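# Place the paper roll onto the wooden holder's post

## Task

Slide the paper roll down over the wooden holder's post until it sits on the holder's base, then release it and move the gripper away so nothing is touching the roll.

## Robot and tools

Robot: two arms, left_arm and right_arm, each ending in a parallel gripper. The fingers point along the gripper's +z axis and separate along its y axis. end_effector_position is the spot between the finger pads, roughly 1 cm short of the tips.

Frame: every reported and commanded pose uses a single scene frame. Its origin is at table height, halfway between the two arms' nominal bases. +z is up, +x reaches out over the table, and left_arm is on the +y side. Camera image sides do not match arm names. Real bases sit a little off their nominal spots; a BASES line, when present, gives their calibrated places. Reported positions and orientations can be off by a few centimetres, more at long reach.

Row format: every motion command is a row of 16 numbers covering both arms, even if only one arm moves: x, y, z, qw, qx, qy, qz, opening for left_arm, then the same eight for right_arm. x, y, z are an absolute gripper position in metres and qw..qz an absolute orientation quaternion (w first), both in the scene frame. Opening runs from -1 (closed) to +1 (fully open, 0.094 m). To keep an arm still, repeat its last reported position and quaternion exactly in every row, with the opening it should keep. To hold orientation steady, resend one fixed quaternion instead of copying the drifting reported one.

execute_actions(actions, cameras): actions holds at most one item. An empty list is a look that returns the current state with pictures. {"rows": [...], "steps": n} runs up to 15 control steps of 1/30 s (default 15), one row per step, the last row repeating if rows run short; it needs at least 5 steps. {"steps": n} without rows is a wait of up to 300 steps counted from the previous result, your reply time included. A row whose target is more than 0.6 m from that arm's last reported position along any gripper axis is refused, and then nothing is sent. Pictures come only with an empty list or when cameras names them. Results are taken 5 steps before an action ends; those steps finish afterward.

move(target, speed, blend, blocking, cameras): target is one 16-number row or a list of up to 15 rows, each an absolute pose pair as above, with no 0.6 m limit. speed is m/s, 0.002 to 0.5, default 0.25 (rotation up to twice that in rad/s), one value or one per target. blend (m) rounds corners at intermediate targets; 0 stops at each. Paths are straight, end together, last at least 0.5 s and are cut off at 10 s. They ignore obstacles and the other arm. Grippers lag and can overshoot speed, especially with a nearly straight arm. Openings in the first target are sent at the start; openings in later targets are applied after all motion stops on arrival. Do not route a gripper near its own arm's base; go around it. blocking=false returns after about 0.5 s while the move continues.

wait(seconds 0 to 10, cameras) lets time run and returns early if a move ends. stop(cameras) brakes a running move; fingers keep moving. zoom_image(camera, region [x0, y0, x1, y1] in pixels, at most 504 by 504) enlarges part of the latest image of cam_high, cam_left_wrist or cam_right_wrist. finished_scene(scene) ends the current scene with its number; it cannot be undone, and later calls in that reply go to the next scene.

Controller behaviour: each step, the commanded pose is clipped to within 100 mm and 20 degrees of the measured pose, then joints follow by damped inverse kinematics, position taking priority. Far targets may need several actions. Friction and gravity can leave a free gripper a centimetre or more off target. Elbows stop just before full extension. A wrist close to the waist axis can make small moves swing the whole arm.

Gripping: grip_measured reads the finger opening on the command scale; empty it can read up to 1.6 mm wide. When squeezing a hard part it reads up to about 3 mm (0.064) under the part's width, more for round or small parts. Commanding about 0.05 below the touch reading (0.11 or more for round parts) gives full force, about 50 to 64 N per pad. Close gently on fragile items. To release, command an opening well above grip_measured.

Result lines: end_effector_position, end_effector_quat_wxyz, grip_measured, Joint positions (last number is opening in metres), Joint velocities ("within noise" means at rest), Joint torques (include the arm's weight; joints 1 to 3 wrap at ±28 N m), and Hand target (the pose now being driven toward). A move adds a "move:" line: done, off_target, moving, held or fault, plus limits. done means at rest within 10 mm and 2 degrees; neither done nor off_target indicates contact. held means a check withheld a step or the clearance check ended the move; limits=paced means a pose was clipped, limits=held that steps were withheld. A held step keeps being retried. MOTOR HOT appears at 75 °C; an OVER-TEMPERATURE FAULT at 90 °C folds that arm and disables it, and at 100 °C it collapses. Long holds, stretched arms and pushing against unreachable poses heat motors.

Joint ranges (rad): waist -2.618 to 3.054, shoulder 0.000 to 3.142, elbow 0.000 to 3.142 (straight at 2.901), wrist pitch -1.571 to 1.571, wrist yaw -1.571 to 1.571, wrist roll -2.094 to 2.094.

Cameras: cam_high (fixed, 672x504), cam_left_wrist and cam_right_wrist (672x504, on the hands, possibly lagging during motion). Calibration is given as K and T_world_to_cam.

Avoid: dropping the roll or releasing it while moving, objects leaving the table, fast impacts, hard presses (targets far beyond contact press harder), and arm-to-arm collisions, which the clearance check does not prevent between grippers. Brief external tugs on held items or pushes on loose ones can occur.

Each tool is called after "Call:" by a JSON object that holds its "fn" and its "kwargs", one argument or row to a line.

## Session

Call:
{"fn": "execute_actions", "kwargs": {
  "actions": [],
  "cameras": ["all"]
}}

Scene clock: 0.00 s of 4400.00 s.
left_arm: end_effector_position=(+0.3629, +0.4204, +0.1333) grip_measured=+1.000 end_effector_quat_wxyz=(+0.532, -0.221, +0.816, +0.055) | right_arm: end_effector_position=(+0.4447, -0.1811, +0.1836) grip_measured=+1.000 end_effector_quat_wxyz=(+0.228, -0.321, +0.854, +0.341)
Joint positions: left_arm=[0.482 1.157 0.419 0.293 0.121 -0.104 0.094] | right_arm=[0.031 2.183 2.08 -1.173 -0.805 -0.549 0.094]
Joint velocities: within noise
Joint torques (N m): no reading
Motor temperatures (°C): left_arm=[23 24 21 24 22 21 23] | right_arm=[23 23 23 22 22 23 24]
Heat: left arm: 24 °C; right arm: 24 °C.
Hand target: left_arm +0.3638, +0.4208, +0.1376; +0.536, -0.219, +0.813, +0.056 | right_arm +0.4442, -0.1793, +0.1925; +0.237, -0.325, +0.848, +0.345

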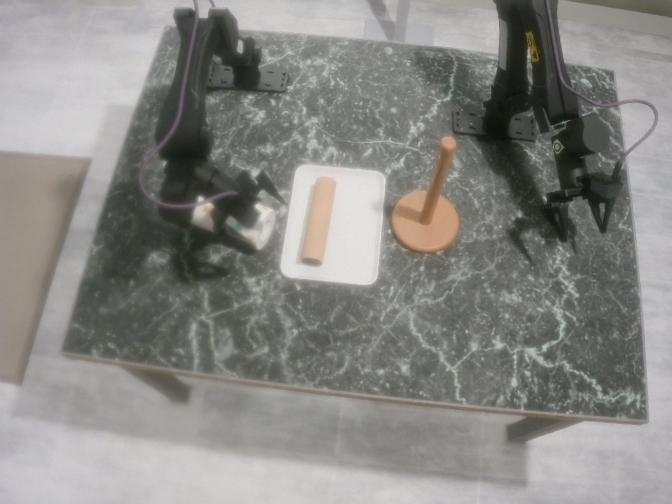

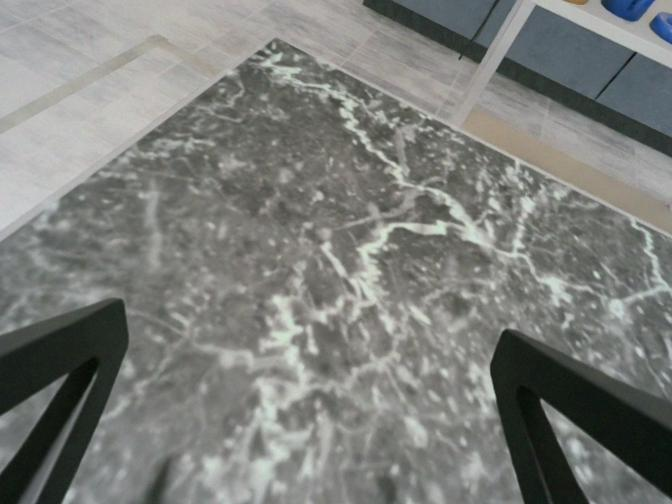

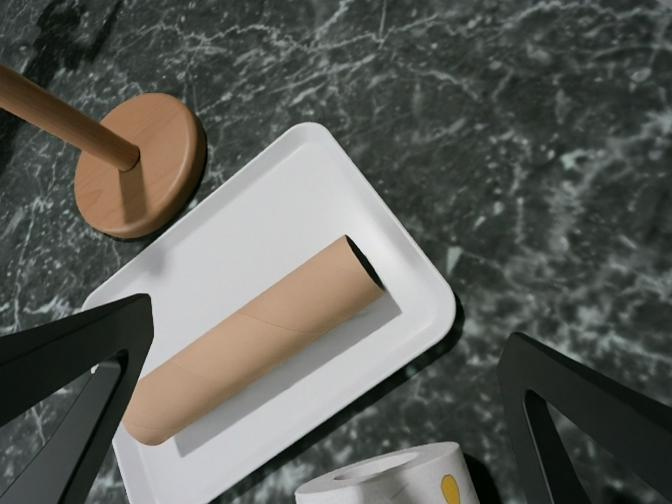

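Call:
{"fn": "move", "kwargs": {
  "target": [0.3629,0.4204,0.1333,0.532,-0.221,0.816,0.055,1,0.33,-0.25,0.36,0.131,0,0.991,0,1]
}}

Scene clock: 2.97 s of 4400.00 s.
left_arm: end_effector_position=(+0.3629, +0.4204, +0.1333) grip_measured=+1.000 end_effector_quat_wxyz=(+0.532, -0.221, +0.816, +0.055) | right_arm: end_effector_position=(+0.3376, -0.2478, +0.3553) grip_measured=+1.000 end_effector_quat_wxyz=(+0.283, -0.007, +0.958, +0.042)
Joint positions: left_arm=[0.482 1.157 0.419 0.293 0.121 -0.104 0.094] | right_arm=[0.234 1.748 2.329 -1.574 0.051 0.218 0.094]
Joint velocities: within noise
Joint torques (N m): left_arm=[-0.06 -3.67 7.34 2.06 0.02 -0.03] | right_arm=[0.57 -10.14 4.46 1.16 0.18 0.08]
Motor temperatures (°C): left_arm=[23 24 21 25 22 21 23] | right_arm=[23 24 23 23 22 23 24]
Heat: left arm: 25 °C; right arm: 24 °C.
Hand target: left_arm +0.3629, +0.4204, +0.1333; +0.532, -0.221, +0.816, +0.055 | right_arm +0.3302, -0.2501, +0.3593; +0.286, -0.004, +0.957, +0.036
Off the commanded pose: left_arm 0.000 m, 0 deg | right_arm 0.009 m, 18 deg.
joint sent to its limit (right arm) — joint 4 (wrist pitch), lower limit.
Kept back: nothing.
move: off_target (right_arm)
camera_calibration:
cam_right_wrist: T_world_to_cam=[[0.152041, -0.987904, -0.0304705, -0.286158], [-0.985294, -0.149063, -0.083517, 0.349177], [0.0779647, 0.0427204, -0.99604, 0.442027], [0, 0, 0, 1]] pos_world=[0.353087, -0.249531, 0.46072]

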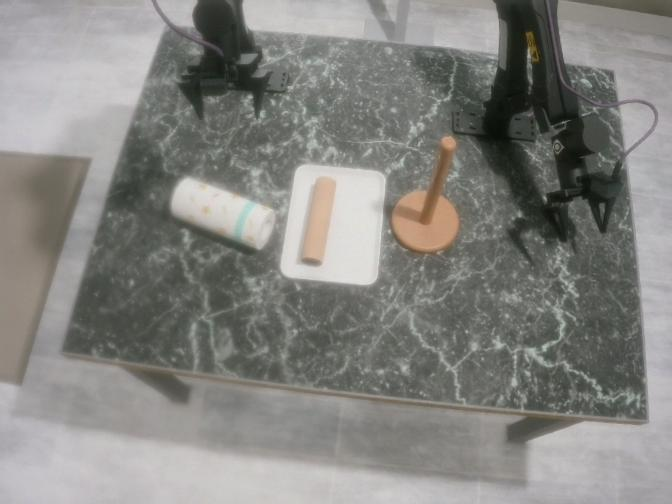

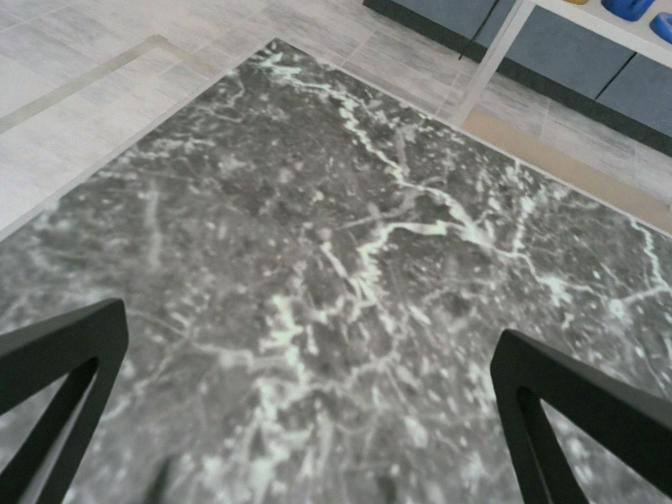

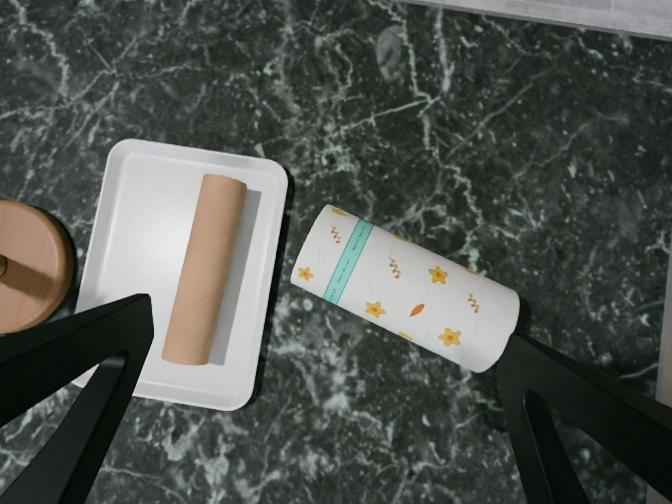

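Call:
{"fn": "move", "kwargs": {
  "target": [0.25,0.44,0.33,0.532,-0.221,0.816,0.055,1,0.361,-0.308,0.18,0,-0.609,0.793,0,1]
}}

Scene clock: 8.27 s of 4400.00 s.
left_arm: end_effector_position=(+0.2504, +0.4415, +0.3195) grip_measured=+1.000 end_effector_quat_wxyz=(+0.526, -0.230, +0.817, +0.051) | right_arm: end_effector_position=(+0.3634, -0.3054, +0.1929) grip_measured=+1.000 end_effector_quat_wxyz=(+0.038, -0.607, +0.793, -0.022)
Joint positions: left_arm=[1.053 0.87 1.106 -0.808 0.617 0.178 0.094] | right_arm=[0.048 2.005 2.098 -1.576 -0.007 -1.245 0.094]
Joint velocities: within noise
Joint torques (N m): left_arm=[0.5 -0.68 9.84 1.73 0.29 0.09] | right_arm=[-0.29 -9.42 4.83 0.31 0.05 -0.03]
Motor temperatures (°C): left_arm=[23 24 22 26 22 21 23] | right_arm=[23 24 23 23 22 23 24]
Heat: left arm: 26 °C; right arm: 24 °C.
Hand target: left_arm +0.2499, +0.4399, +0.3298; +0.532, -0.221, +0.816, +0.055 | right_arm +0.3606, -0.3080, +0.1799; +0.017, -0.609, +0.793, -0.011
Off the commanded pose: left_arm 0.011 m, 1 deg | right_arm 0.013 m, 5 deg.
joint sent to its limit (right arm) — joint 4 (wrist pitch), lower limit.
Kept back: nothing.
move: off_target (left_arm, right_arm)
camera_calibration:
cam_left_wrist: T_world_to_cam=[[0.450803, -0.84903, 0.275544, 0.169863], [-0.649959, -0.523803, -0.550622, 0.594871], [0.611825, 0.0691294, -0.787966, 0.171722], [0, 0, 0, 1]] pos_world=[0.205003, 0.443943, 0.416055]
cam_right_wrist: T_world_to_cam=[[0.988133, -0.14164, 0.0594296, -0.414654], [-0.153116, -0.877529, 0.454421, -0.276241], [-0.0122128, -0.458128, -0.888803, 0.139926], [0, 0, 0, 1]] pos_world=[0.369146, -0.237037, 0.274539]

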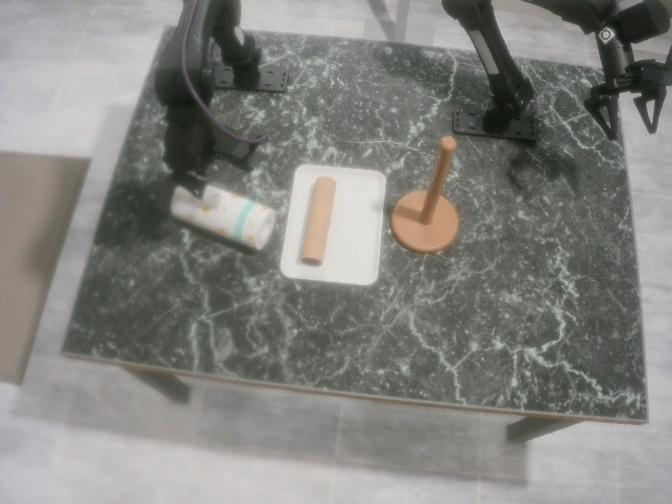

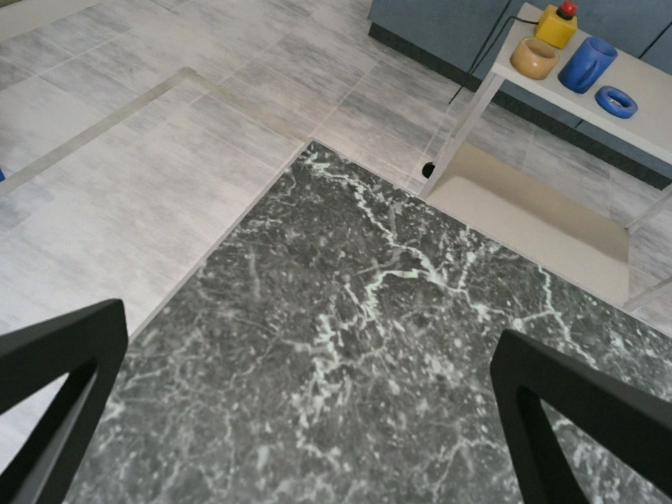

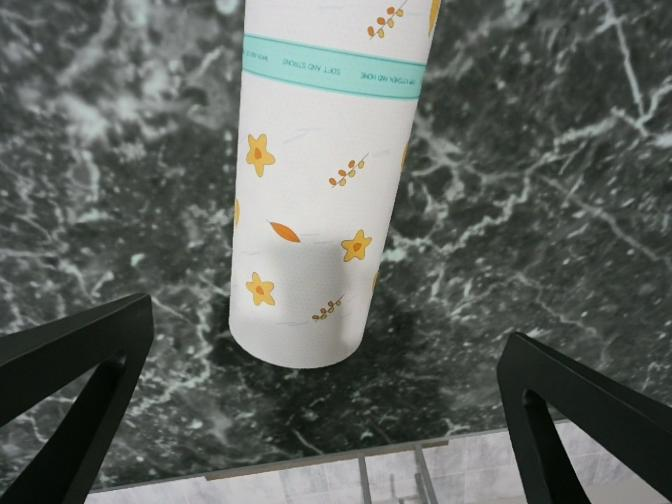

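Call:
{"fn": "move", "kwargs": {
  "target": [0.25,0.44,0.33,0.532,-0.221,0.816,0.055,1,0.361,-0.308,0.11,0,-0.598,0.801,0,1],
  "cameras": ["cam_high","cam_right_wrist"]
}}

Scene clock: 9.90 s of 4400.00 s.
left_arm: end_effector_position=(+0.2503, +0.4411, +0.3191) grip_measured=+1.000 end_effector_quat_wxyz=(+0.526, -0.230, +0.817, +0.050) | right_arm: end_effector_position=(+0.3621, -0.3057, +0.1219) grip_measured=+1.000 end_effector_quat_wxyz=(+0.013, -0.602, +0.798, -0.006)
Joint positions: left_arm=[1.053 0.87 1.106 -0.81 0.618 0.179 0.094] | right_arm=[0.048 2.005 1.814 -1.351 -0.005 -1.231 0.094]
Joint velocities: within noise
Joint torques (N m): left_arm=[0.54 -0.61 9.84 1.72 0.32 0.11] | right_arm=[-0.21 -9.94 5.11 0.36 0.06 0.09]
Motor temperatures (°C): left_arm=[23 24 22 26 22 21 23] | right_arm=[23 25 23 23 22 23 24]
Heat: left arm: 26 °C; right arm: 25 °C.
Hand target: left_arm +0.2499, +0.4399, +0.3298; +0.532, -0.221, +0.816, +0.055 | right_arm +0.3608, -0.3081, +0.1102; +0.000, -0.598, +0.801, +0.000
Off the commanded pose: left_arm 0.011 m, 1 deg | right_arm 0.012 m, 2 deg.
Kept back: nothing.
move: off_target (left_arm, right_arm)
camera_calibration:
cam_right_wrist: T_world_to_cam=[[0.987832, -0.155523, 0.000957361, -0.406193], [-0.137969, -0.873457, 0.466945, -0.250254], [-0.0717846, -0.461396, -0.884286, 0.0966639], [0, 0, 0, 1]] pos_world=[0.373662, -0.237158, 0.202722]
Images, in order (width x height): cam_high 672x504, cam_right_wrist 672x504.

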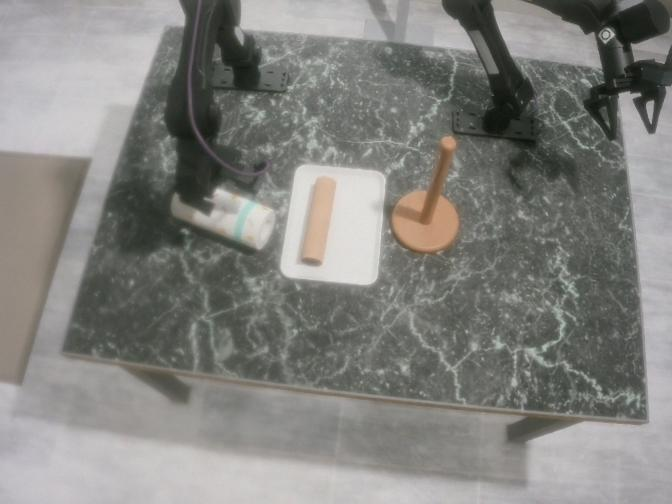

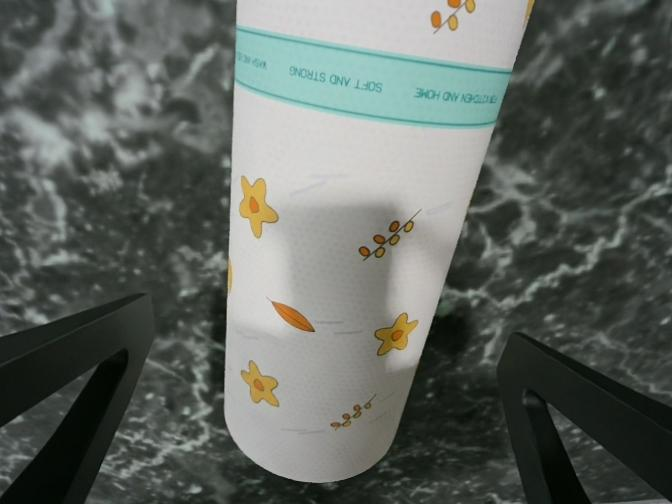

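Call:
{"fn": "move", "kwargs": {
  "target": [0.25,0.44,0.33,0.532,-0.221,0.816,0.055,1,0.365,-0.308,0.083,0,-0.598,0.801,0,1],
  "cameras": ["cam_right_wrist"],
  "speed": 0.1
}}

Scene clock: 11.40 s of 4400.00 s.
left_arm: end_effector_position=(+0.2503, +0.4411, +0.3191) grip_measured=+1.000 end_effector_quat_wxyz=(+0.526, -0.230, +0.817, +0.050) | right_arm: end_effector_position=(+0.3670, -0.3054, +0.0971) grip_measured=+1.000 end_effector_quat_wxyz=(+0.015, -0.602, +0.798, -0.007)
Joint positions: left_arm=[1.053 0.87 1.106 -0.81 0.618 0.179 0.094] | right_arm=[0.048 2.021 1.737 -1.254 -0.005 -1.231 0.094]
Joint velocities: within noise
Joint torques (N m): left_arm=[0.54 -0.62 9.88 1.75 0.31 0.1] | right_arm=[-0.38 -9.66 5.11 0.38 0.05 0.1]
Motor temperatures (°C): left_arm=[23 24 22 26 22 21 23] | right_arm=[23 25 23 23 22 23 24]
Heat: left arm: 26 °C; right arm: 25 °C.
Hand target: left_arm +0.2499, +0.4399, +0.3298; +0.532, -0.221, +0.816, +0.055 | right_arm +0.3646, -0.3080, +0.0833; +0.000, -0.598, +0.801, +0.000
Off the commanded pose: left_arm 0.011 m, 1 deg | right_arm 0.014 m, 2 deg.
Kept back: nothing.
move: off_target (left_arm, right_arm)
camera_calibration:
cam_right_wrist: T_world_to_cam=[[0.987815, -0.155524, 0.00580015, -0.411449], [-0.140278, -0.873598, 0.465993, -0.236803], [-0.0674062, -0.461129, -0.884769, 0.0736857], [0, 0, 0, 1]] pos_world=[0.378184, -0.236882, 0.17793]
Images, in order (width x height): cam_right_wrist 672x504.

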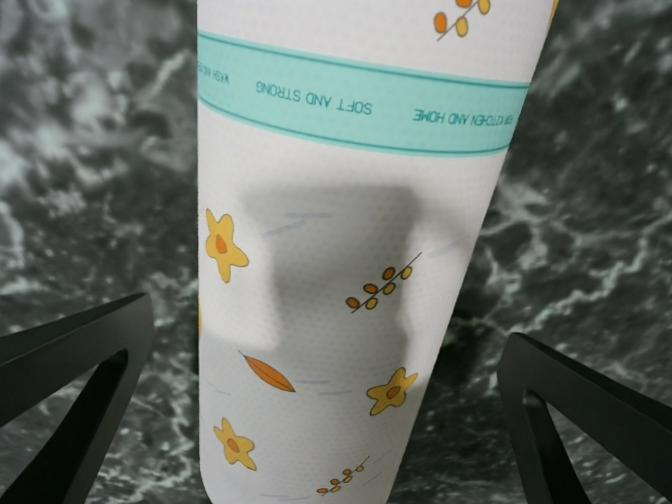

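Call:
{"fn": "move", "kwargs": {
  "target": [
    [0.25,0.44,0.33,0.532,-0.221,0.816,0.055,1,0.3668,-0.308,0.07,0,-0.588,0.809,0,1],
    [0.25,0.44,0.33,0.532,-0.221,0.816,0.055,1,0.3668,-0.308,0.032,0,-0.588,0.809,0,1]
  ],
  "cameras": ["cam_right_wrist","cam_high"],
  "speed": 0.06
}}

Scene clock: 13.53 s of 4400.00 s.
left_arm: end_effector_position=(+0.2504, +0.4410, +0.3192) grip_measured=+1.000 end_effector_quat_wxyz=(+0.526, -0.230, +0.817, +0.050) | right_arm: end_effector_position=(+0.3709, -0.3052, +0.0467) grip_measured=+1.000 end_effector_quat_wxyz=(+0.016, -0.592, +0.806, -0.007)
Joint positions: left_arm=[1.053 0.87 1.106 -0.81 0.618 0.179 0.094] | right_arm=[0.048 2.062 1.597 -1.071 -0.005 -1.206 0.094]
Joint velocities: within noise
Joint torques (N m): left_arm=[0.58 -0.66 9.95 1.75 0.31 0.11] | right_arm=[-0.31 -9.76 4.93 0.37 0.07 0.1]
Motor temperatures (°C): left_arm=[23 24 23 26 22 21 23] | right_arm=[23 25 23 23 22 23 24]
Heat: left arm: 26 °C; right arm: 25 °C.
Hand target: left_arm +0.2500, +0.4399, +0.3298; +0.532, -0.221, +0.816, +0.055 | right_arm +0.3665, -0.3080, +0.0324; +0.000, -0.588, +0.809, +0.000
Off the commanded pose: left_arm 0.011 m, 1 deg | right_arm 0.016 m, 2 deg.
Kept back: nothing.
move: off_target (left_arm, right_arm)
camera_calibration:
cam_right_wrist: T_world_to_cam=[[0.983652, -0.179959, 0.00660186, -0.420938], [-0.162336, -0.870261, 0.465073, -0.203321], [-0.0779489, -0.458542, -0.885248, 0.034199], [0, 0, 0, 1]] pos_world=[0.383716, -0.237012, 0.127613]
Images, in order (width x height): cam_high 672x504, cam_right_wrist 672x504.

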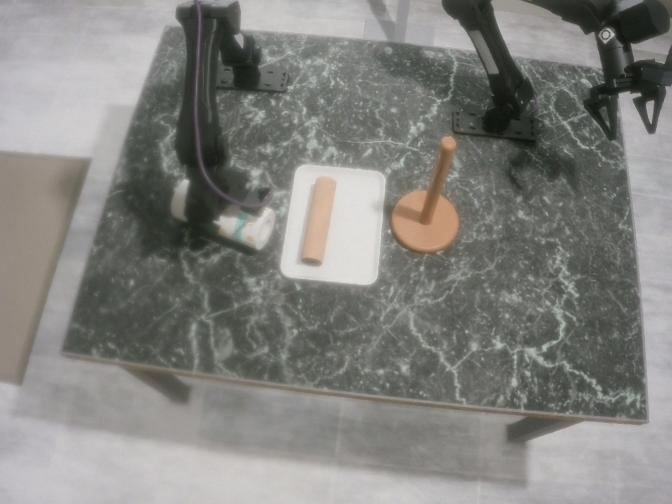

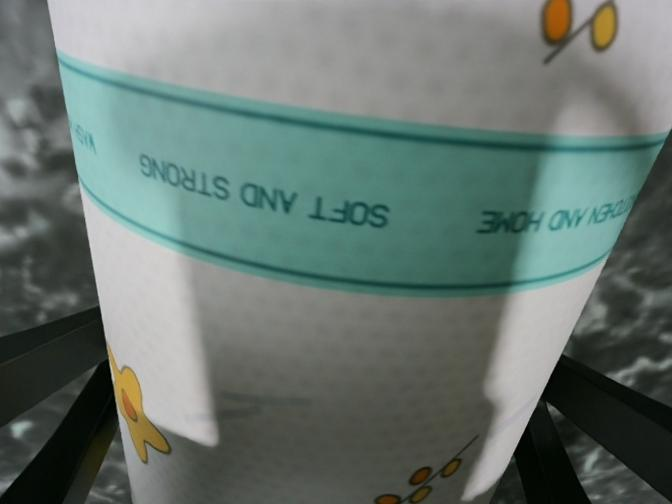

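Call:
{"fn": "move", "kwargs": {
  "target": [0.25,0.44,0.33,0.532,-0.221,0.816,0.055,1,0.3668,-0.308,0.032,0,-0.588,0.809,0,0.7],
  "cameras": ["cam_right_wrist"]
}}

Scene clock: 14.47 s of 4400.00 s.
left_arm: end_effector_position=(+0.2504, +0.4410, +0.3192) grip_measured=+1.000 end_effector_quat_wxyz=(+0.526, -0.230, +0.817, +0.050) | right_arm: end_effector_position=(+0.3713, -0.3052, +0.0467) grip_measured=+0.721 end_effector_quat_wxyz=(+0.016, -0.592, +0.806, -0.008)
Joint positions: left_arm=[1.053 0.87 1.106 -0.81 0.618 0.179 0.094] | right_arm=[0.048 2.062 1.597 -1.07 -0.005 -1.206 0.081]
Joint velocities: within noise
Joint torques (N m): left_arm=[0.57 -0.65 9.92 1.73 0.33 0.1] | right_arm=[-0.35 -9.83 4.98 0.38 0.06 0.09]
Motor temperatures (°C): left_arm=[23 24 23 26 22 21 23] | right_arm=[23 25 23 23 22 23 24]
Heat: left arm: 26 °C; right arm: 25 °C.
Hand target: left_arm +0.2500, +0.4399, +0.3298; +0.532, -0.221, +0.816, +0.055 | right_arm +0.3665, -0.3080, +0.0324; +0.000, -0.588, +0.809, +0.000
Off the commanded pose: left_arm 0.011 m, 1 deg | right_arm 0.016 m, 2 deg.
Kept back: nothing.
move: off_target (left_arm, right_arm)
camera_calibration:
cam_right_wrist: T_world_to_cam=[[0.983501, -0.18072, 0.00816459, -0.421571], [-0.163727, -0.870013, 0.46505, -0.20271], [-0.0769406, -0.458713, -0.885247, 0.0337926], [0, 0, 0, 1]] pos_world=[0.384027, -0.237045, 0.127627]
Images, in order (width x height): cam_right_wrist 672x504.

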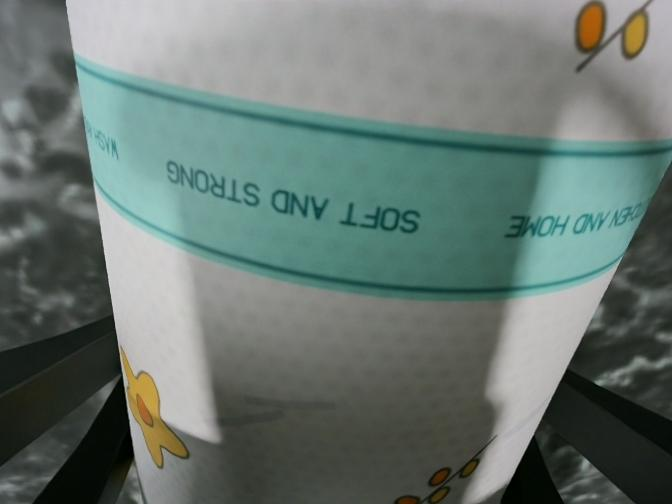

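Call:
{"fn": "move", "kwargs": {
  "target": [0.25,0.44,0.33,0.532,-0.221,0.816,0.055,1,0.3668,-0.308,0.032,0,-0.588,0.809,0,0.5],
  "cameras": []
}}

Scene clock: 15.40 s of 4400.00 s.
left_arm: end_effector_position=(+0.2504, +0.4410, +0.3192) grip_measured=+1.000 end_effector_quat_wxyz=(+0.526, -0.230, +0.817, +0.050) | right_arm: end_effector_position=(+0.3713, -0.3052, +0.0467) grip_measured=+0.719 end_effector_quat_wxyz=(+0.016, -0.592, +0.806, -0.008)
Joint positions: left_arm=[1.053 0.87 1.106 -0.81 0.618 0.179 0.094] | right_arm=[0.048 2.062 1.597 -1.07 -0.005 -1.206 0.081]
Joint velocities: within noise
Joint torques (N m): left_arm=[0.53 -0.69 9.92 1.73 0.32 0.09] | right_arm=[-0.29 -9.81 4.98 0.37 0.05 0.1]
Motor temperatures (°C): left_arm=[23 24 23 27 22 21 23] | right_arm=[23 25 23 23 22 23 24]
Heat: left arm: 27 °C; right arm: 25 °C.
Hand target: left_arm +0.2500, +0.4399, +0.3298; +0.532, -0.221, +0.816, +0.055 | right_arm +0.3665, -0.3080, +0.0324; +0.000, -0.588, +0.809, +0.000
Off the commanded pose: left_arm 0.011 m, 1 deg | right_arm 0.016 m, 2 deg.
Kept back: nothing.
move: off_target (left_arm, right_arm)
No camera images: "cameras" was empty.

Call:
{"fn": "move", "kwargs": {
  "target": [
    [0.25,0.44,0.33,0.532,-0.221,0.816,0.055,1,0.355,-0.29,0.14,0,-0.588,0.809,0,0.3],
    [0.26,0.40,0.38,0.6,0.0,0.8,0,1,0.32,-0.24,0.28,0.314,-0.530,0.757,0.220,0.3],
    [0.26,0.36,0.40,0.653,0.271,0.653,-0.271,1,0.26,-0.08,0.43,0.630,-0.321,0.630,0.321,0.3]
  ],
  "speed": [0.1,0.2,0.25],
  "blend": 0.03
}}

Scene clock: 21.67 s of 4400.00 s.
left_arm: end_effector_position=(+0.2632, +0.3690, +0.3935) grip_measured=+1.000 end_effector_quat_wxyz=(+0.684, +0.118, +0.710, -0.118) | right_arm: end_effector_position=(+0.2649, -0.0778, +0.4236) grip_measured=+0.718 end_effector_quat_wxyz=(+0.618, -0.326, +0.639, +0.320)
Joint positions: left_arm=[1.21 1.216 1.396 -1.569 1.534 1.383 0.094] | right_arm=[0.506 1.124 1.184 -0.094 -0.43 -0.008 0.081]
Joint velocities: within noise
Joint torques (N m): left_arm=[-0.62 -4.85 5.98 0.46 0.84 0.04] | right_arm=[0.51 -5.93 6.09 2.16 0.12 0.1]
Motor temperatures (°C): left_arm=[23 24 23 27 22 21 23] | right_arm=[23 25 23 23 22 23 25]
Heat: left arm: 27 °C; right arm: 25 °C.
Hand target: left_arm +0.2612, +0.3598, +0.3999; +0.692, +0.124, +0.701, -0.119 | right_arm +0.2600, -0.0800, +0.4299; +0.630, -0.321, +0.630, +0.321
Off the commanded pose: left_arm 0.012 m, 26 deg; orientation clipped | right_arm 0.008 m, 2 deg.
joint sent to its limit (left arm) — joint 4 (wrist pitch), lower limit; joint 5 (wrist yaw), upper limit.
Kept back: nothing.
move: off_target (left_arm); limits=paced
camera_calibration:
cam_left_wrist: T_world_to_cam=[[-0.342297, -0.930661, 0.129236, 0.378609], [-0.508764, 0.0679472, -0.85822, 0.471526], [0.789931, -0.359517, -0.496745, 0.223856], [0, 0, 0, 1]] pos_world=[0.192662, 0.400798, 0.466943]
cam_right_wrist: T_world_to_cam=[[0.824008, -0.554846, 0.114708, -0.310858], [-0.200475, -0.474884, -0.85691, 0.402858], [0.529926, 0.683104, -0.502541, 0.229577], [0, 0, 0, 1]] pos_world=[0.215254, -0.137992, 0.496243]

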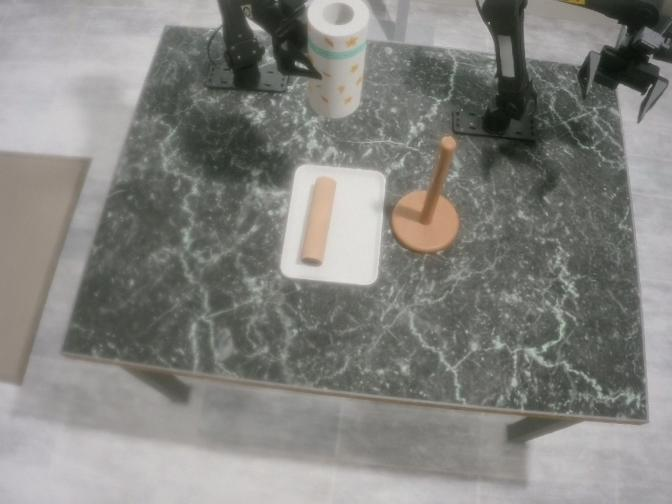

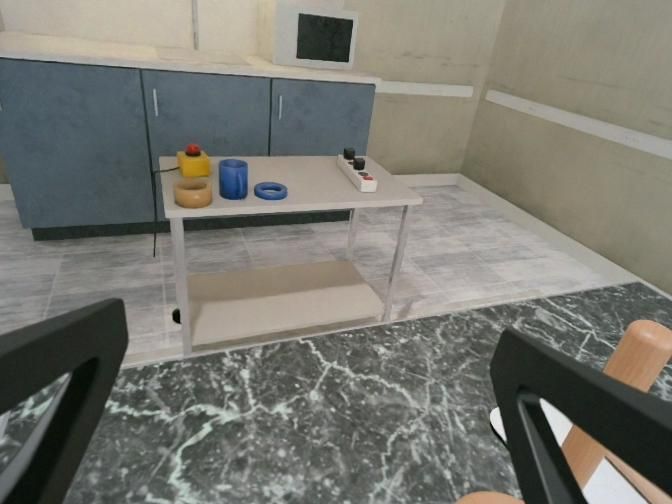

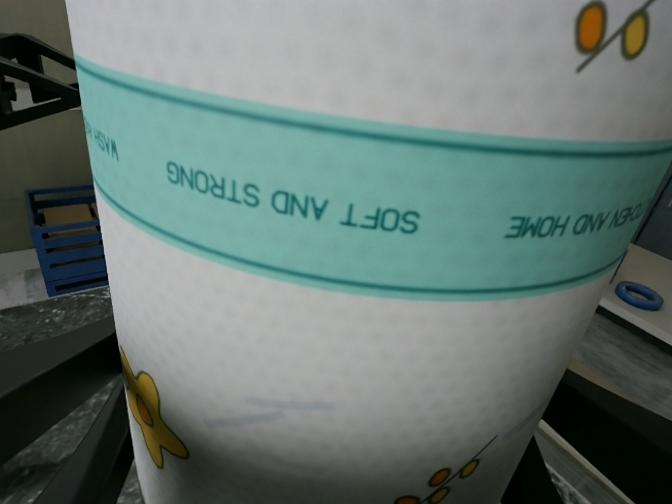

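Call:
{"fn": "move", "kwargs": {
  "target": [
    [0.2612,0.3598,0.40,0.688,0.326,0.642,0.093,1,0.28,0.0,0.467,0.630,-0.321,0.630,0.321,0.3],
    [0.2612,0.3598,0.40,0.688,0.326,0.642,0.093,1,0.312,0.116,0.467,0.630,-0.321,0.630,0.321,0.3]
  ],
  "speed": 0.15,
  "blend": 0.03
}}

Scene clock: 26.80 s of 4400.00 s.
left_arm: end_effector_position=(+0.2623, +0.3667, +0.4013) grip_measured=+1.000 end_effector_quat_wxyz=(+0.685, +0.325, +0.645, +0.100) | right_arm: end_effector_position=(+0.3099, +0.1134, +0.4554) grip_measured=+0.718 end_effector_quat_wxyz=(+0.621, -0.329, +0.636, +0.318)
Joint positions: left_arm=[1.21 1.142 1.368 -1.345 1.523 1.731 0.094] | right_arm=[0.893 1.768 1.87 -0.128 -0.045 -0.005 0.081]
Joint velocities: within noise
Joint torques (N m): left_arm=[-0.76 -3.69 5.03 0.8 0.64 0.02] | right_arm=[0.27 -8.99 11.55 2 0.14 0.08]
Motor temperatures (°C): left_arm=[23 24 23 26 23 21 23] | right_arm=[23 25 24 25 22 23 25]
Heat: left arm: 26 °C; right arm: 25 °C.
Hand target: left_arm +0.2614, +0.3599, +0.4001; +0.688, +0.325, +0.642, +0.094 | right_arm +0.3117, +0.1155, +0.4667; +0.630, -0.321, +0.630, +0.321
Off the commanded pose: left_arm 0.007 m, 1 deg | right_arm 0.012 m, 2 deg.
Kept back: nothing.
move: off_target (right_arm)
camera_calibration:
cam_left_wrist: T_world_to_cam=[[-0.318005, -0.823785, -0.469309, 0.569775], [-0.344032, 0.56153, -0.752546, 0.211362], [0.883467, -0.0778561, -0.461978, 0.0858822], [0, 0, 0, 1]] pos_world=[0.178033, 0.357372, 0.466136]
cam_right_wrist: T_world_to_cam=[[0.824075, -0.552558, 0.124822, -0.250372], [-0.190392, -0.477688, -0.857651, 0.527504], [0.533527, 0.683004, -0.498853, 0.0883284], [0, 0, 0, 1]] pos_world=[0.259632, 0.0533088, 0.527729]

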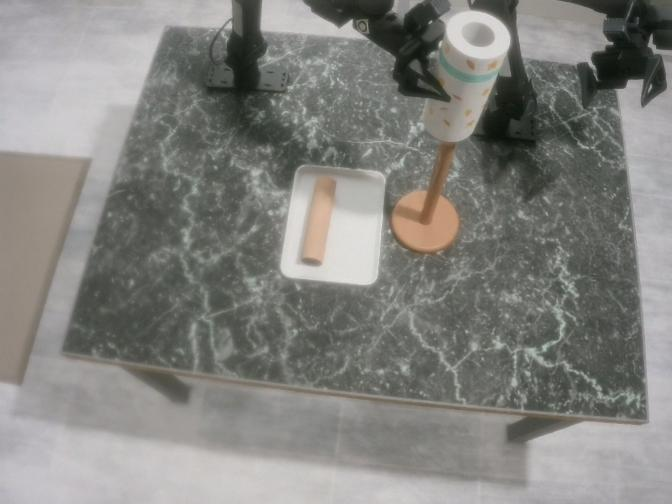

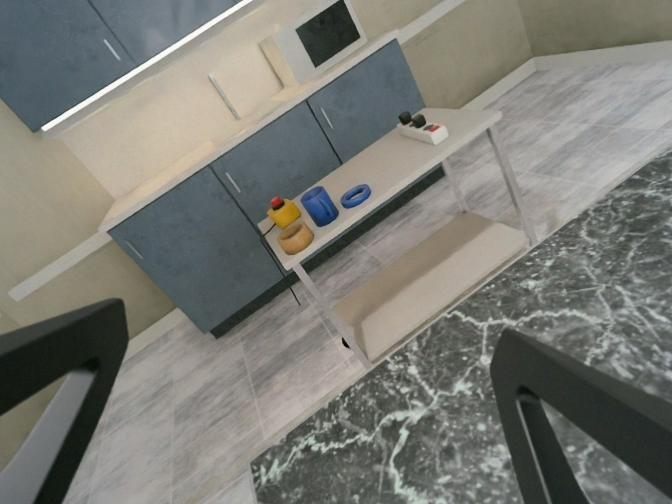

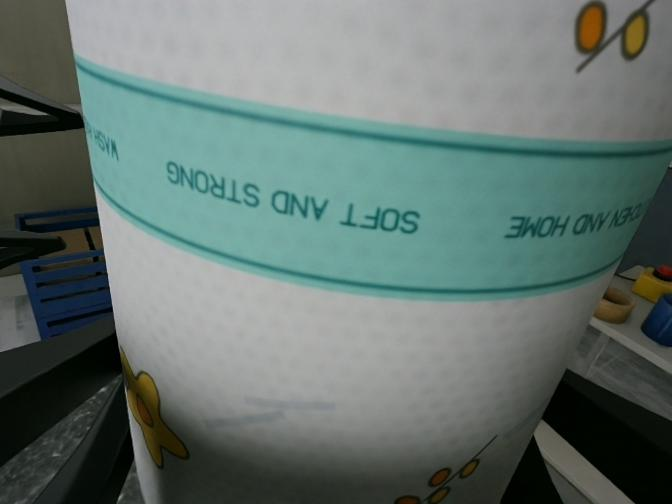

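Call:
{"fn": "move", "kwargs": {
  "target": [0.25,0.375,0.40,0.617,-0.101,0.713,-0.319,1,0.312,0.116,0.467,0.630,-0.321,0.630,0.321,0.3],
  "cameras": ["cam_left_wrist","cam_high"]
}}

Call:
{"fn": "zoom_image", "kwargs": {
  "camera": "cam_high",
  "region": [360, 0, 560, 260]
}}

Scene clock: 30.07 s of 4400.00 s.
left_arm: end_effector_position=(+0.2519, +0.3757, +0.3914) grip_measured=+1.000 end_effector_quat_wxyz=(+0.627, -0.128, +0.711, -0.292) | right_arm: end_effector_position=(+0.3100, +0.1133, +0.4550) grip_measured=+0.718 end_effector_quat_wxyz=(+0.620, -0.329, +0.637, +0.318)
Joint positions: left_arm=[1.286 1.175 1.368 -1.573 1.526 0.767 0.094] | right_arm=[0.893 1.768 1.87 -0.13 -0.044 -0.005 0.081]
Joint velocities: within noise
Joint torques (N m): left_arm=[0.51 -2.58 7.8 0.51 0.85 -0.1] | right_arm=[0.25 -9.01 11.6 1.98 0.13 0.08]
Motor temperatures (°C): left_arm=[23 24 23 26 23 21 23] | right_arm=[23 25 24 26 22 23 25]
Heat: left arm: 26 °C; right arm: 26 °C.
Hand target: left_arm +0.2509, +0.3747, +0.3998; +0.634, -0.127, +0.704, -0.295 | right_arm +0.3116, +0.1155, +0.4666; +0.630, -0.321, +0.630, +0.321
Off the commanded pose: left_arm 0.009 m, 5 deg | right_arm 0.012 m, 2 deg.
joint sent to its limit (left arm) — joint 4 (wrist pitch), lower limit.
Kept back: nothing.
move: off_target (left_arm, right_arm)
camera_calibration:
cam_left_wrist: T_world_to_cam=[[-0.18095, -0.718479, 0.671599, 0.0486408], [-0.632243, -0.438092, -0.639018, 0.598979], [0.753343, -0.540244, -0.37498, 0.263629], [0, 0, 0, 1]] pos_world=[0.188899, 0.439779, 0.448947]
Images, in order (width x height): cam_high 672x504, cam_left_wrist 672x504.

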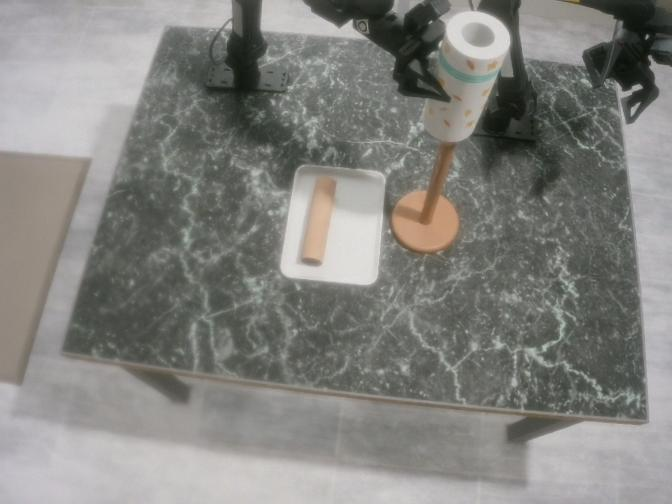

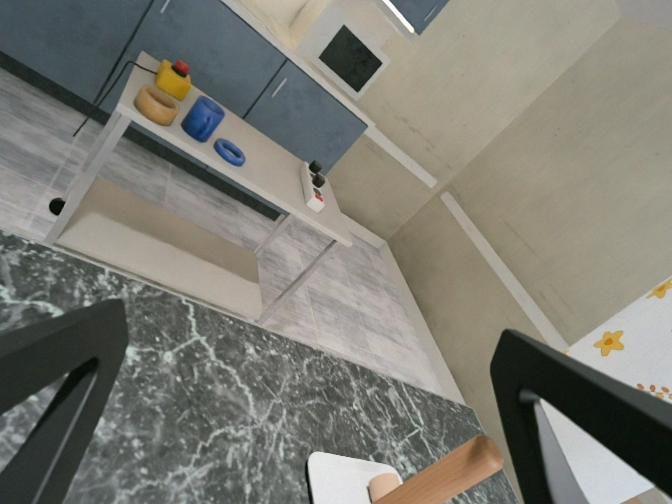

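Scaled by 1.938 from the camera's 672x504 image, which has a finer 960x720 frame.

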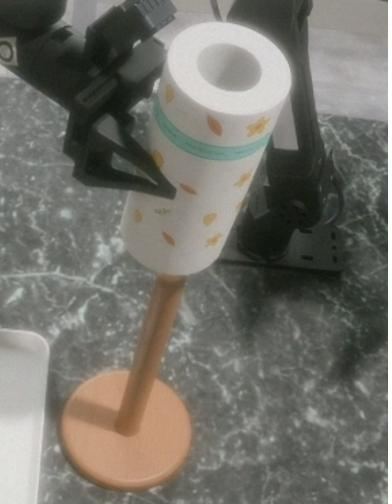

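Call:
{"fn": "move", "kwargs": {
  "target": [0.25,0.385,0.36,0.533,-0.253,0.674,-0.445,1,0.312,0.116,0.467,0.630,-0.321,0.630,0.321,0.3],
  "cameras": ["cam_left_wrist","cam_high"]
}}

Scene clock: 31.93 s of 4400.00 s.
left_arm: end_effector_position=(+0.2512, +0.3821, +0.3642) grip_measured=+1.000 end_effector_quat_wxyz=(+0.559, -0.267, +0.671, -0.406) | right_arm: end_effector_position=(+0.3100, +0.1132, +0.4550) grip_measured=+0.718 end_effector_quat_wxyz=(+0.620, -0.329, +0.637, +0.318)
Joint positions: left_arm=[1.3 1.183 1.262 -1.576 1.526 0.491 0.094] | right_arm=[0.893 1.768 1.87 -0.13 -0.044 -0.005 0.081]
Joint velocities: within noise
Joint torques (N m): left_arm=[0.55 -2.17 4.79 0.39 0.73 -0.07] | right_arm=[0.28 -9.01 11.49 2 0.14 0.06]
Motor temperatures (°C): left_arm=[23 24 23 26 23 21 23] | right_arm=[23 25 24 26 22 23 25]
Heat: left arm: 26 °C; right arm: 26 °C.
Hand target: left_arm +0.2510, +0.3847, +0.3601; +0.554, -0.282, +0.661, -0.419 | right_arm +0.3117, +0.1154, +0.4666; +0.630, -0.321, +0.630, +0.321
Off the commanded pose: left_arm 0.005 m, 6 deg | right_arm 0.012 m, 2 deg.
joint sent to its limit (left arm) — joint 4 (wrist pitch), lower limit.
Kept back: nothing.
move: off_target (left_arm, right_arm)
camera_calibration:
cam_left_wrist: T_world_to_cam=[[-0.0867717, -0.418445, 0.904087, -0.151625], [-0.668266, -0.648599, -0.364334, 0.573418], [0.738844, -0.635785, -0.223353, 0.242338], [0, 0, 0, 1]] pos_world=[0.190989, 0.462546, 0.400125]
Images, in order (width x height): cam_high 672x504, cam_left_wrist 672x504.

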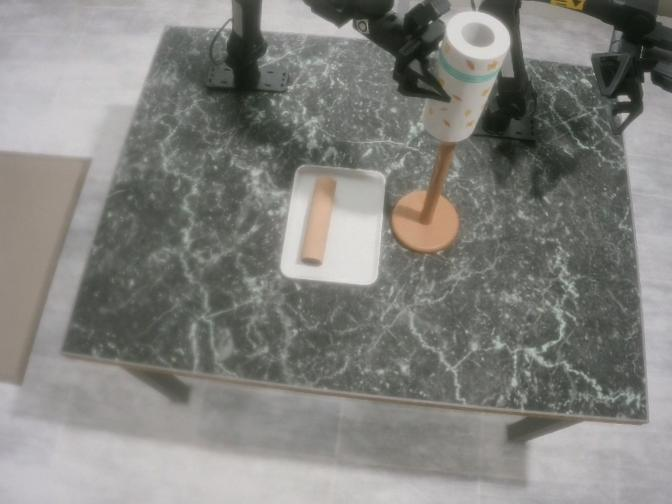

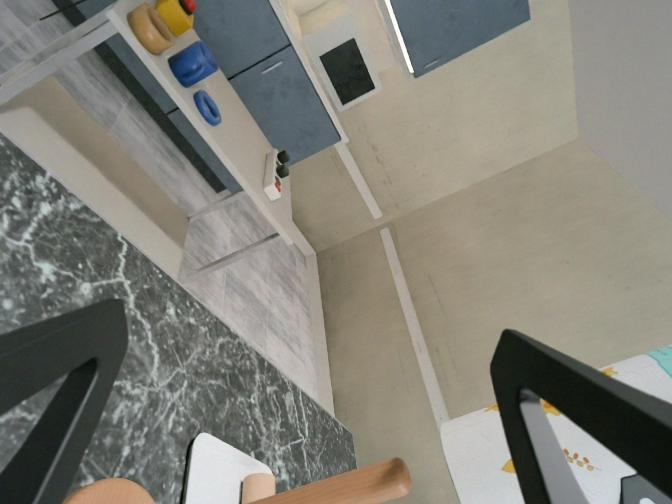

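Call:
{"fn": "zoom_image", "kwargs": {
  "camera": "cam_left_wrist",
  "region": [240, 320, 672, 504]
}}

Call:
{"fn": "zoom_image", "kwargs": {
  "camera": "cam_high",
  "region": [400, 0, 530, 160]
}}

Scaled by 1.167 from the camera's 672x504 image, which has a finer 960x720 frame.

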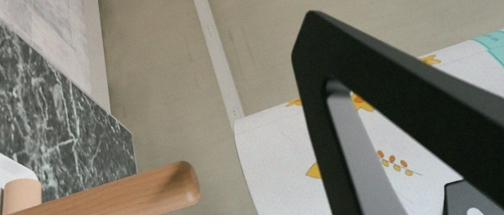

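Scaled by 3.150 from the camera's 672x504 image, which has a finer 960x720 frame.

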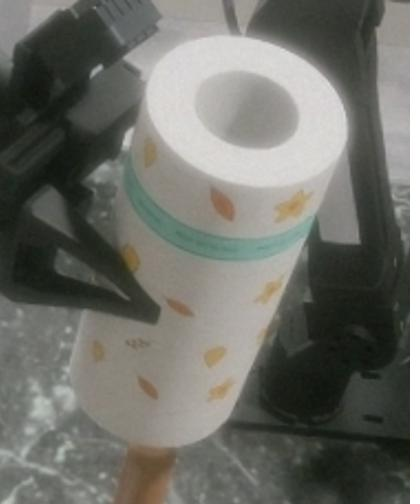

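Call:
{"fn": "move", "kwargs": {
  "target": [0.25,0.385,0.36,0.533,-0.253,0.674,-0.445,1,0.317,0.122,0.452,0.652,-0.318,0.608,0.324,0.3],
  "cameras": ["cam_left_wrist","cam_high"],
  "speed": 0.08
}}

Call:
{"fn": "zoom_image", "kwargs": {
  "camera": "cam_left_wrist",
  "region": [240, 320, 672, 504]
}}

Call:
{"fn": "zoom_image", "kwargs": {
  "camera": "cam_high",
  "region": [400, 0, 530, 160]
}}

Scene clock: 35.47 s of 4400.00 s.
left_arm: end_effector_position=(+0.2512, +0.3821, +0.3642) grip_measured=+1.000 end_effector_quat_wxyz=(+0.559, -0.268, +0.671, -0.407) | right_arm: end_effector_position=(+0.3130, +0.1171, +0.4608) grip_measured=+0.718 end_effector_quat_wxyz=(+0.650, -0.318, +0.607, +0.328)
Joint positions: left_arm=[1.3 1.183 1.262 -1.576 1.526 0.488 0.094] | right_arm=[0.893 1.768 1.802 0.027 -0.044 -0.013 0.081]
Joint velocities: within noise
Joint torques (N m): left_arm=[0.51 -2.19 4.81 0.37 0.73 -0.09] | right_arm=[0.16 -9.31 6.26 2.2 0.13 -0.02]
Motor temperatures (°C): left_arm=[23 24 22 26 23 21 23] | right_arm=[23 26 24 27 22 23 25]
Heat: left arm: 26 °C; right arm: 27 °C.
Hand target: left_arm +0.2510, +0.3847, +0.3601; +0.554, -0.282, +0.661, -0.419 | right_arm +0.3169, +0.1217, +0.4518; +0.651, -0.318, +0.608, +0.324
Off the commanded pose: left_arm 0.005 m, 6 deg | right_arm 0.011 m, 1 deg.
joint sent to its limit (left arm) — joint 4 (wrist pitch), lower limit.
Kept back: nothing.
move: off_target (left_arm, right_arm)
camera_calibration:
cam_left_wrist: T_world_to_cam=[[-0.086036, -0.415784, 0.905385, -0.1533], [-0.668451, -0.649763, -0.361914, 0.573027], [0.738763, -0.636343, -0.222028, 0.242089], [0, 0, 0, 1]] pos_world=[0.191005, 0.462644, 0.399932]
Images, in order (width x height): cam_high 672x504, cam_left_wrist 672x504.

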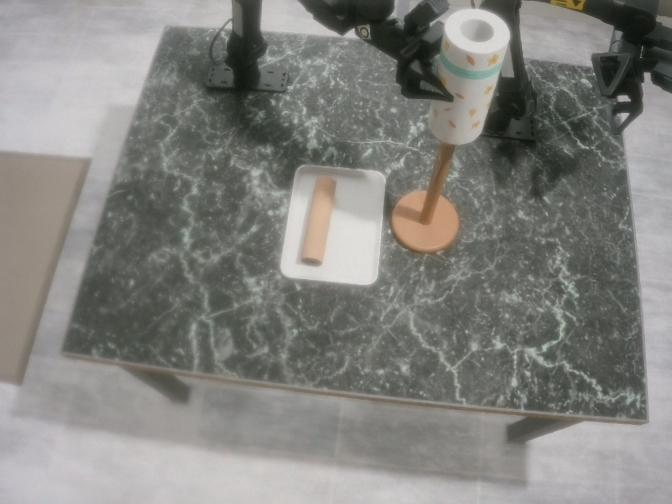

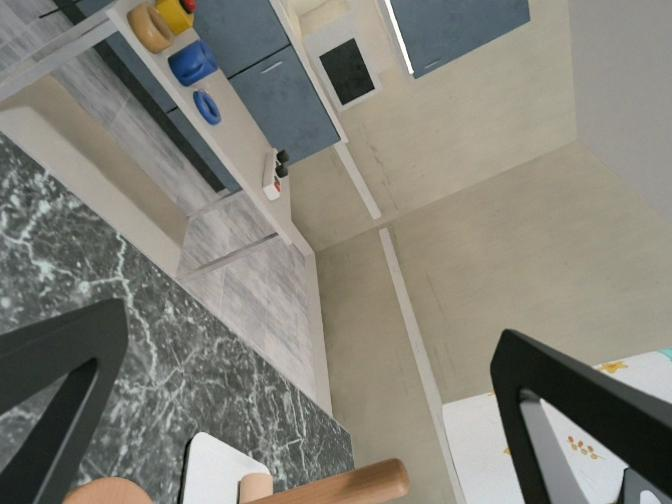

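Scaled by 1.167 from the camera's 672x504 image, which has a finer 960x720 frame.

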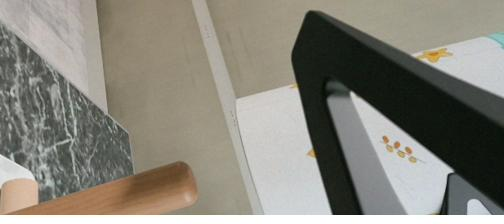

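Scaled by 3.150 from the camera's 672x504 image, which has a finer 960x720 frame.

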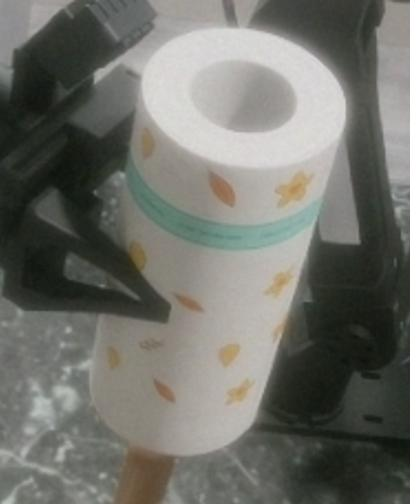

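Call:
{"fn": "move", "kwargs": {
  "target": [
    [0.25,0.385,0.36,0.533,-0.253,0.674,-0.445,1,0.318,0.1245,0.43,0.645,-0.323,0.616,0.319,0.3],
    [0.25,0.385,0.36,0.533,-0.253,0.674,-0.445,1,0.318,0.1245,0.412,0.645,-0.323,0.616,0.319,0.3]
  ],
  "cameras": ["cam_left_wrist","cam_high"],
  "speed": 0.05
}}

Call:
{"fn": "zoom_image", "kwargs": {
  "camera": "cam_left_wrist",
  "region": [240, 320, 672, 504]
}}

Call:
{"fn": "zoom_image", "kwargs": {
  "camera": "cam_high",
  "region": [400, 0, 530, 160]
}}

Scene clock: 38.10 s of 4400.00 s.
left_arm: end_effector_position=(+0.2512, +0.3821, +0.3642) grip_measured=+1.000 end_effector_quat_wxyz=(+0.559, -0.268, +0.671, -0.407) | right_arm: end_effector_position=(+0.3181, +0.1232, +0.4133) grip_measured=+0.718 end_effector_quat_wxyz=(+0.639, -0.325, +0.619, +0.321)
Joint positions: left_arm=[1.3 1.183 1.262 -1.576 1.526 0.488 0.094] | right_arm=[0.893 1.768 1.649 0.14 -0.043 -0.017 0.081]
Joint velocities: within noise
Joint torques (N m): left_arm=[0.58 -2.24 4.81 0.39 0.74 -0.07] | right_arm=[0.38 -10.8 6.57 2.21 0.13 -0.04]
Motor temperatures (°C): left_arm=[23 24 22 26 23 21 23] | right_arm=[23 26 24 27 22 23 25]
Heat: left arm: 26 °C; right arm: 27 °C.
Hand target: left_arm +0.2510, +0.3847, +0.3601; +0.554, -0.282, +0.661, -0.419 | right_arm +0.3180, +0.1244, +0.4120; +0.644, -0.323, +0.616, +0.319
Off the commanded pose: left_arm 0.005 m, 6 deg | right_arm 0.002 m, 1 deg.
joint sent to its limit (left arm) — joint 4 (wrist pitch), lower limit.
Kept back: nothing.
move: off_target (left_arm)
camera_calibration:
cam_left_wrist: T_world_to_cam=[[-0.086036, -0.415784, 0.905385, -0.1533], [-0.668451, -0.649763, -0.361914, 0.573027], [0.738763, -0.636343, -0.222028, 0.242089], [0, 0, 0, 1]] pos_world=[0.191005, 0.462644, 0.399932]
Images, in order (width x height): cam_high 672x504, cam_left_wrist 672x504.

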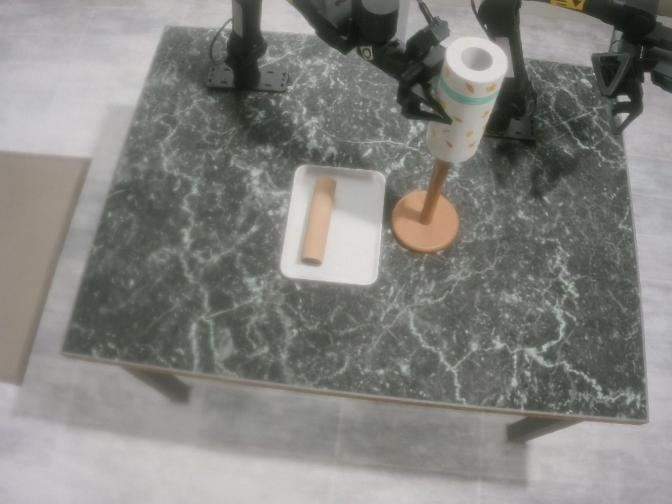

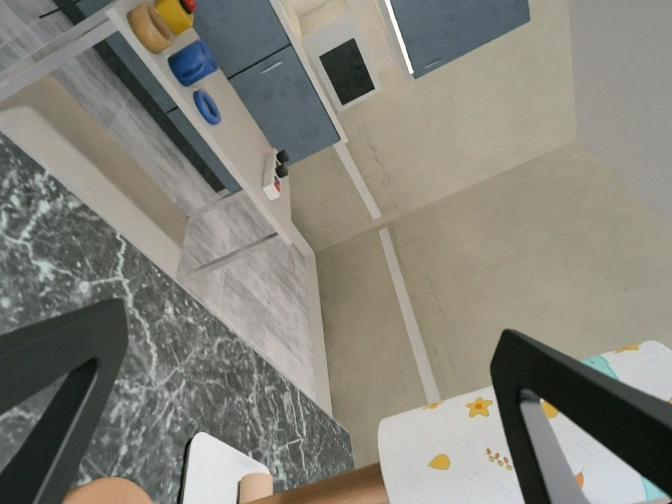

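Scaled by 1.167 from the camera's 672x504 image, which has a finer 960x720 frame.

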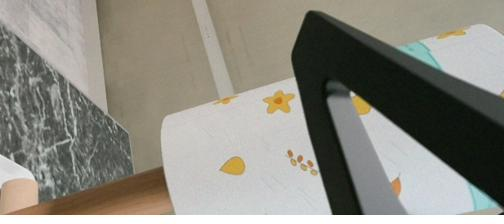

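Scaled by 3.150 from the camera's 672x504 image, which has a finer 960x720 frame.

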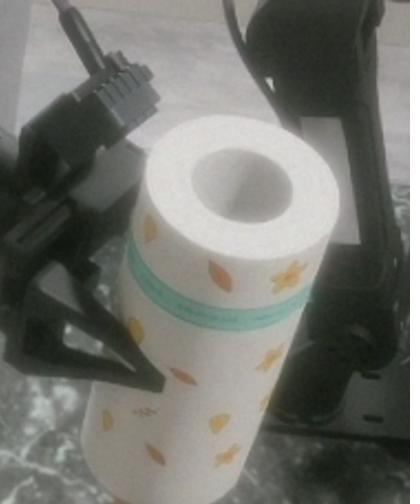

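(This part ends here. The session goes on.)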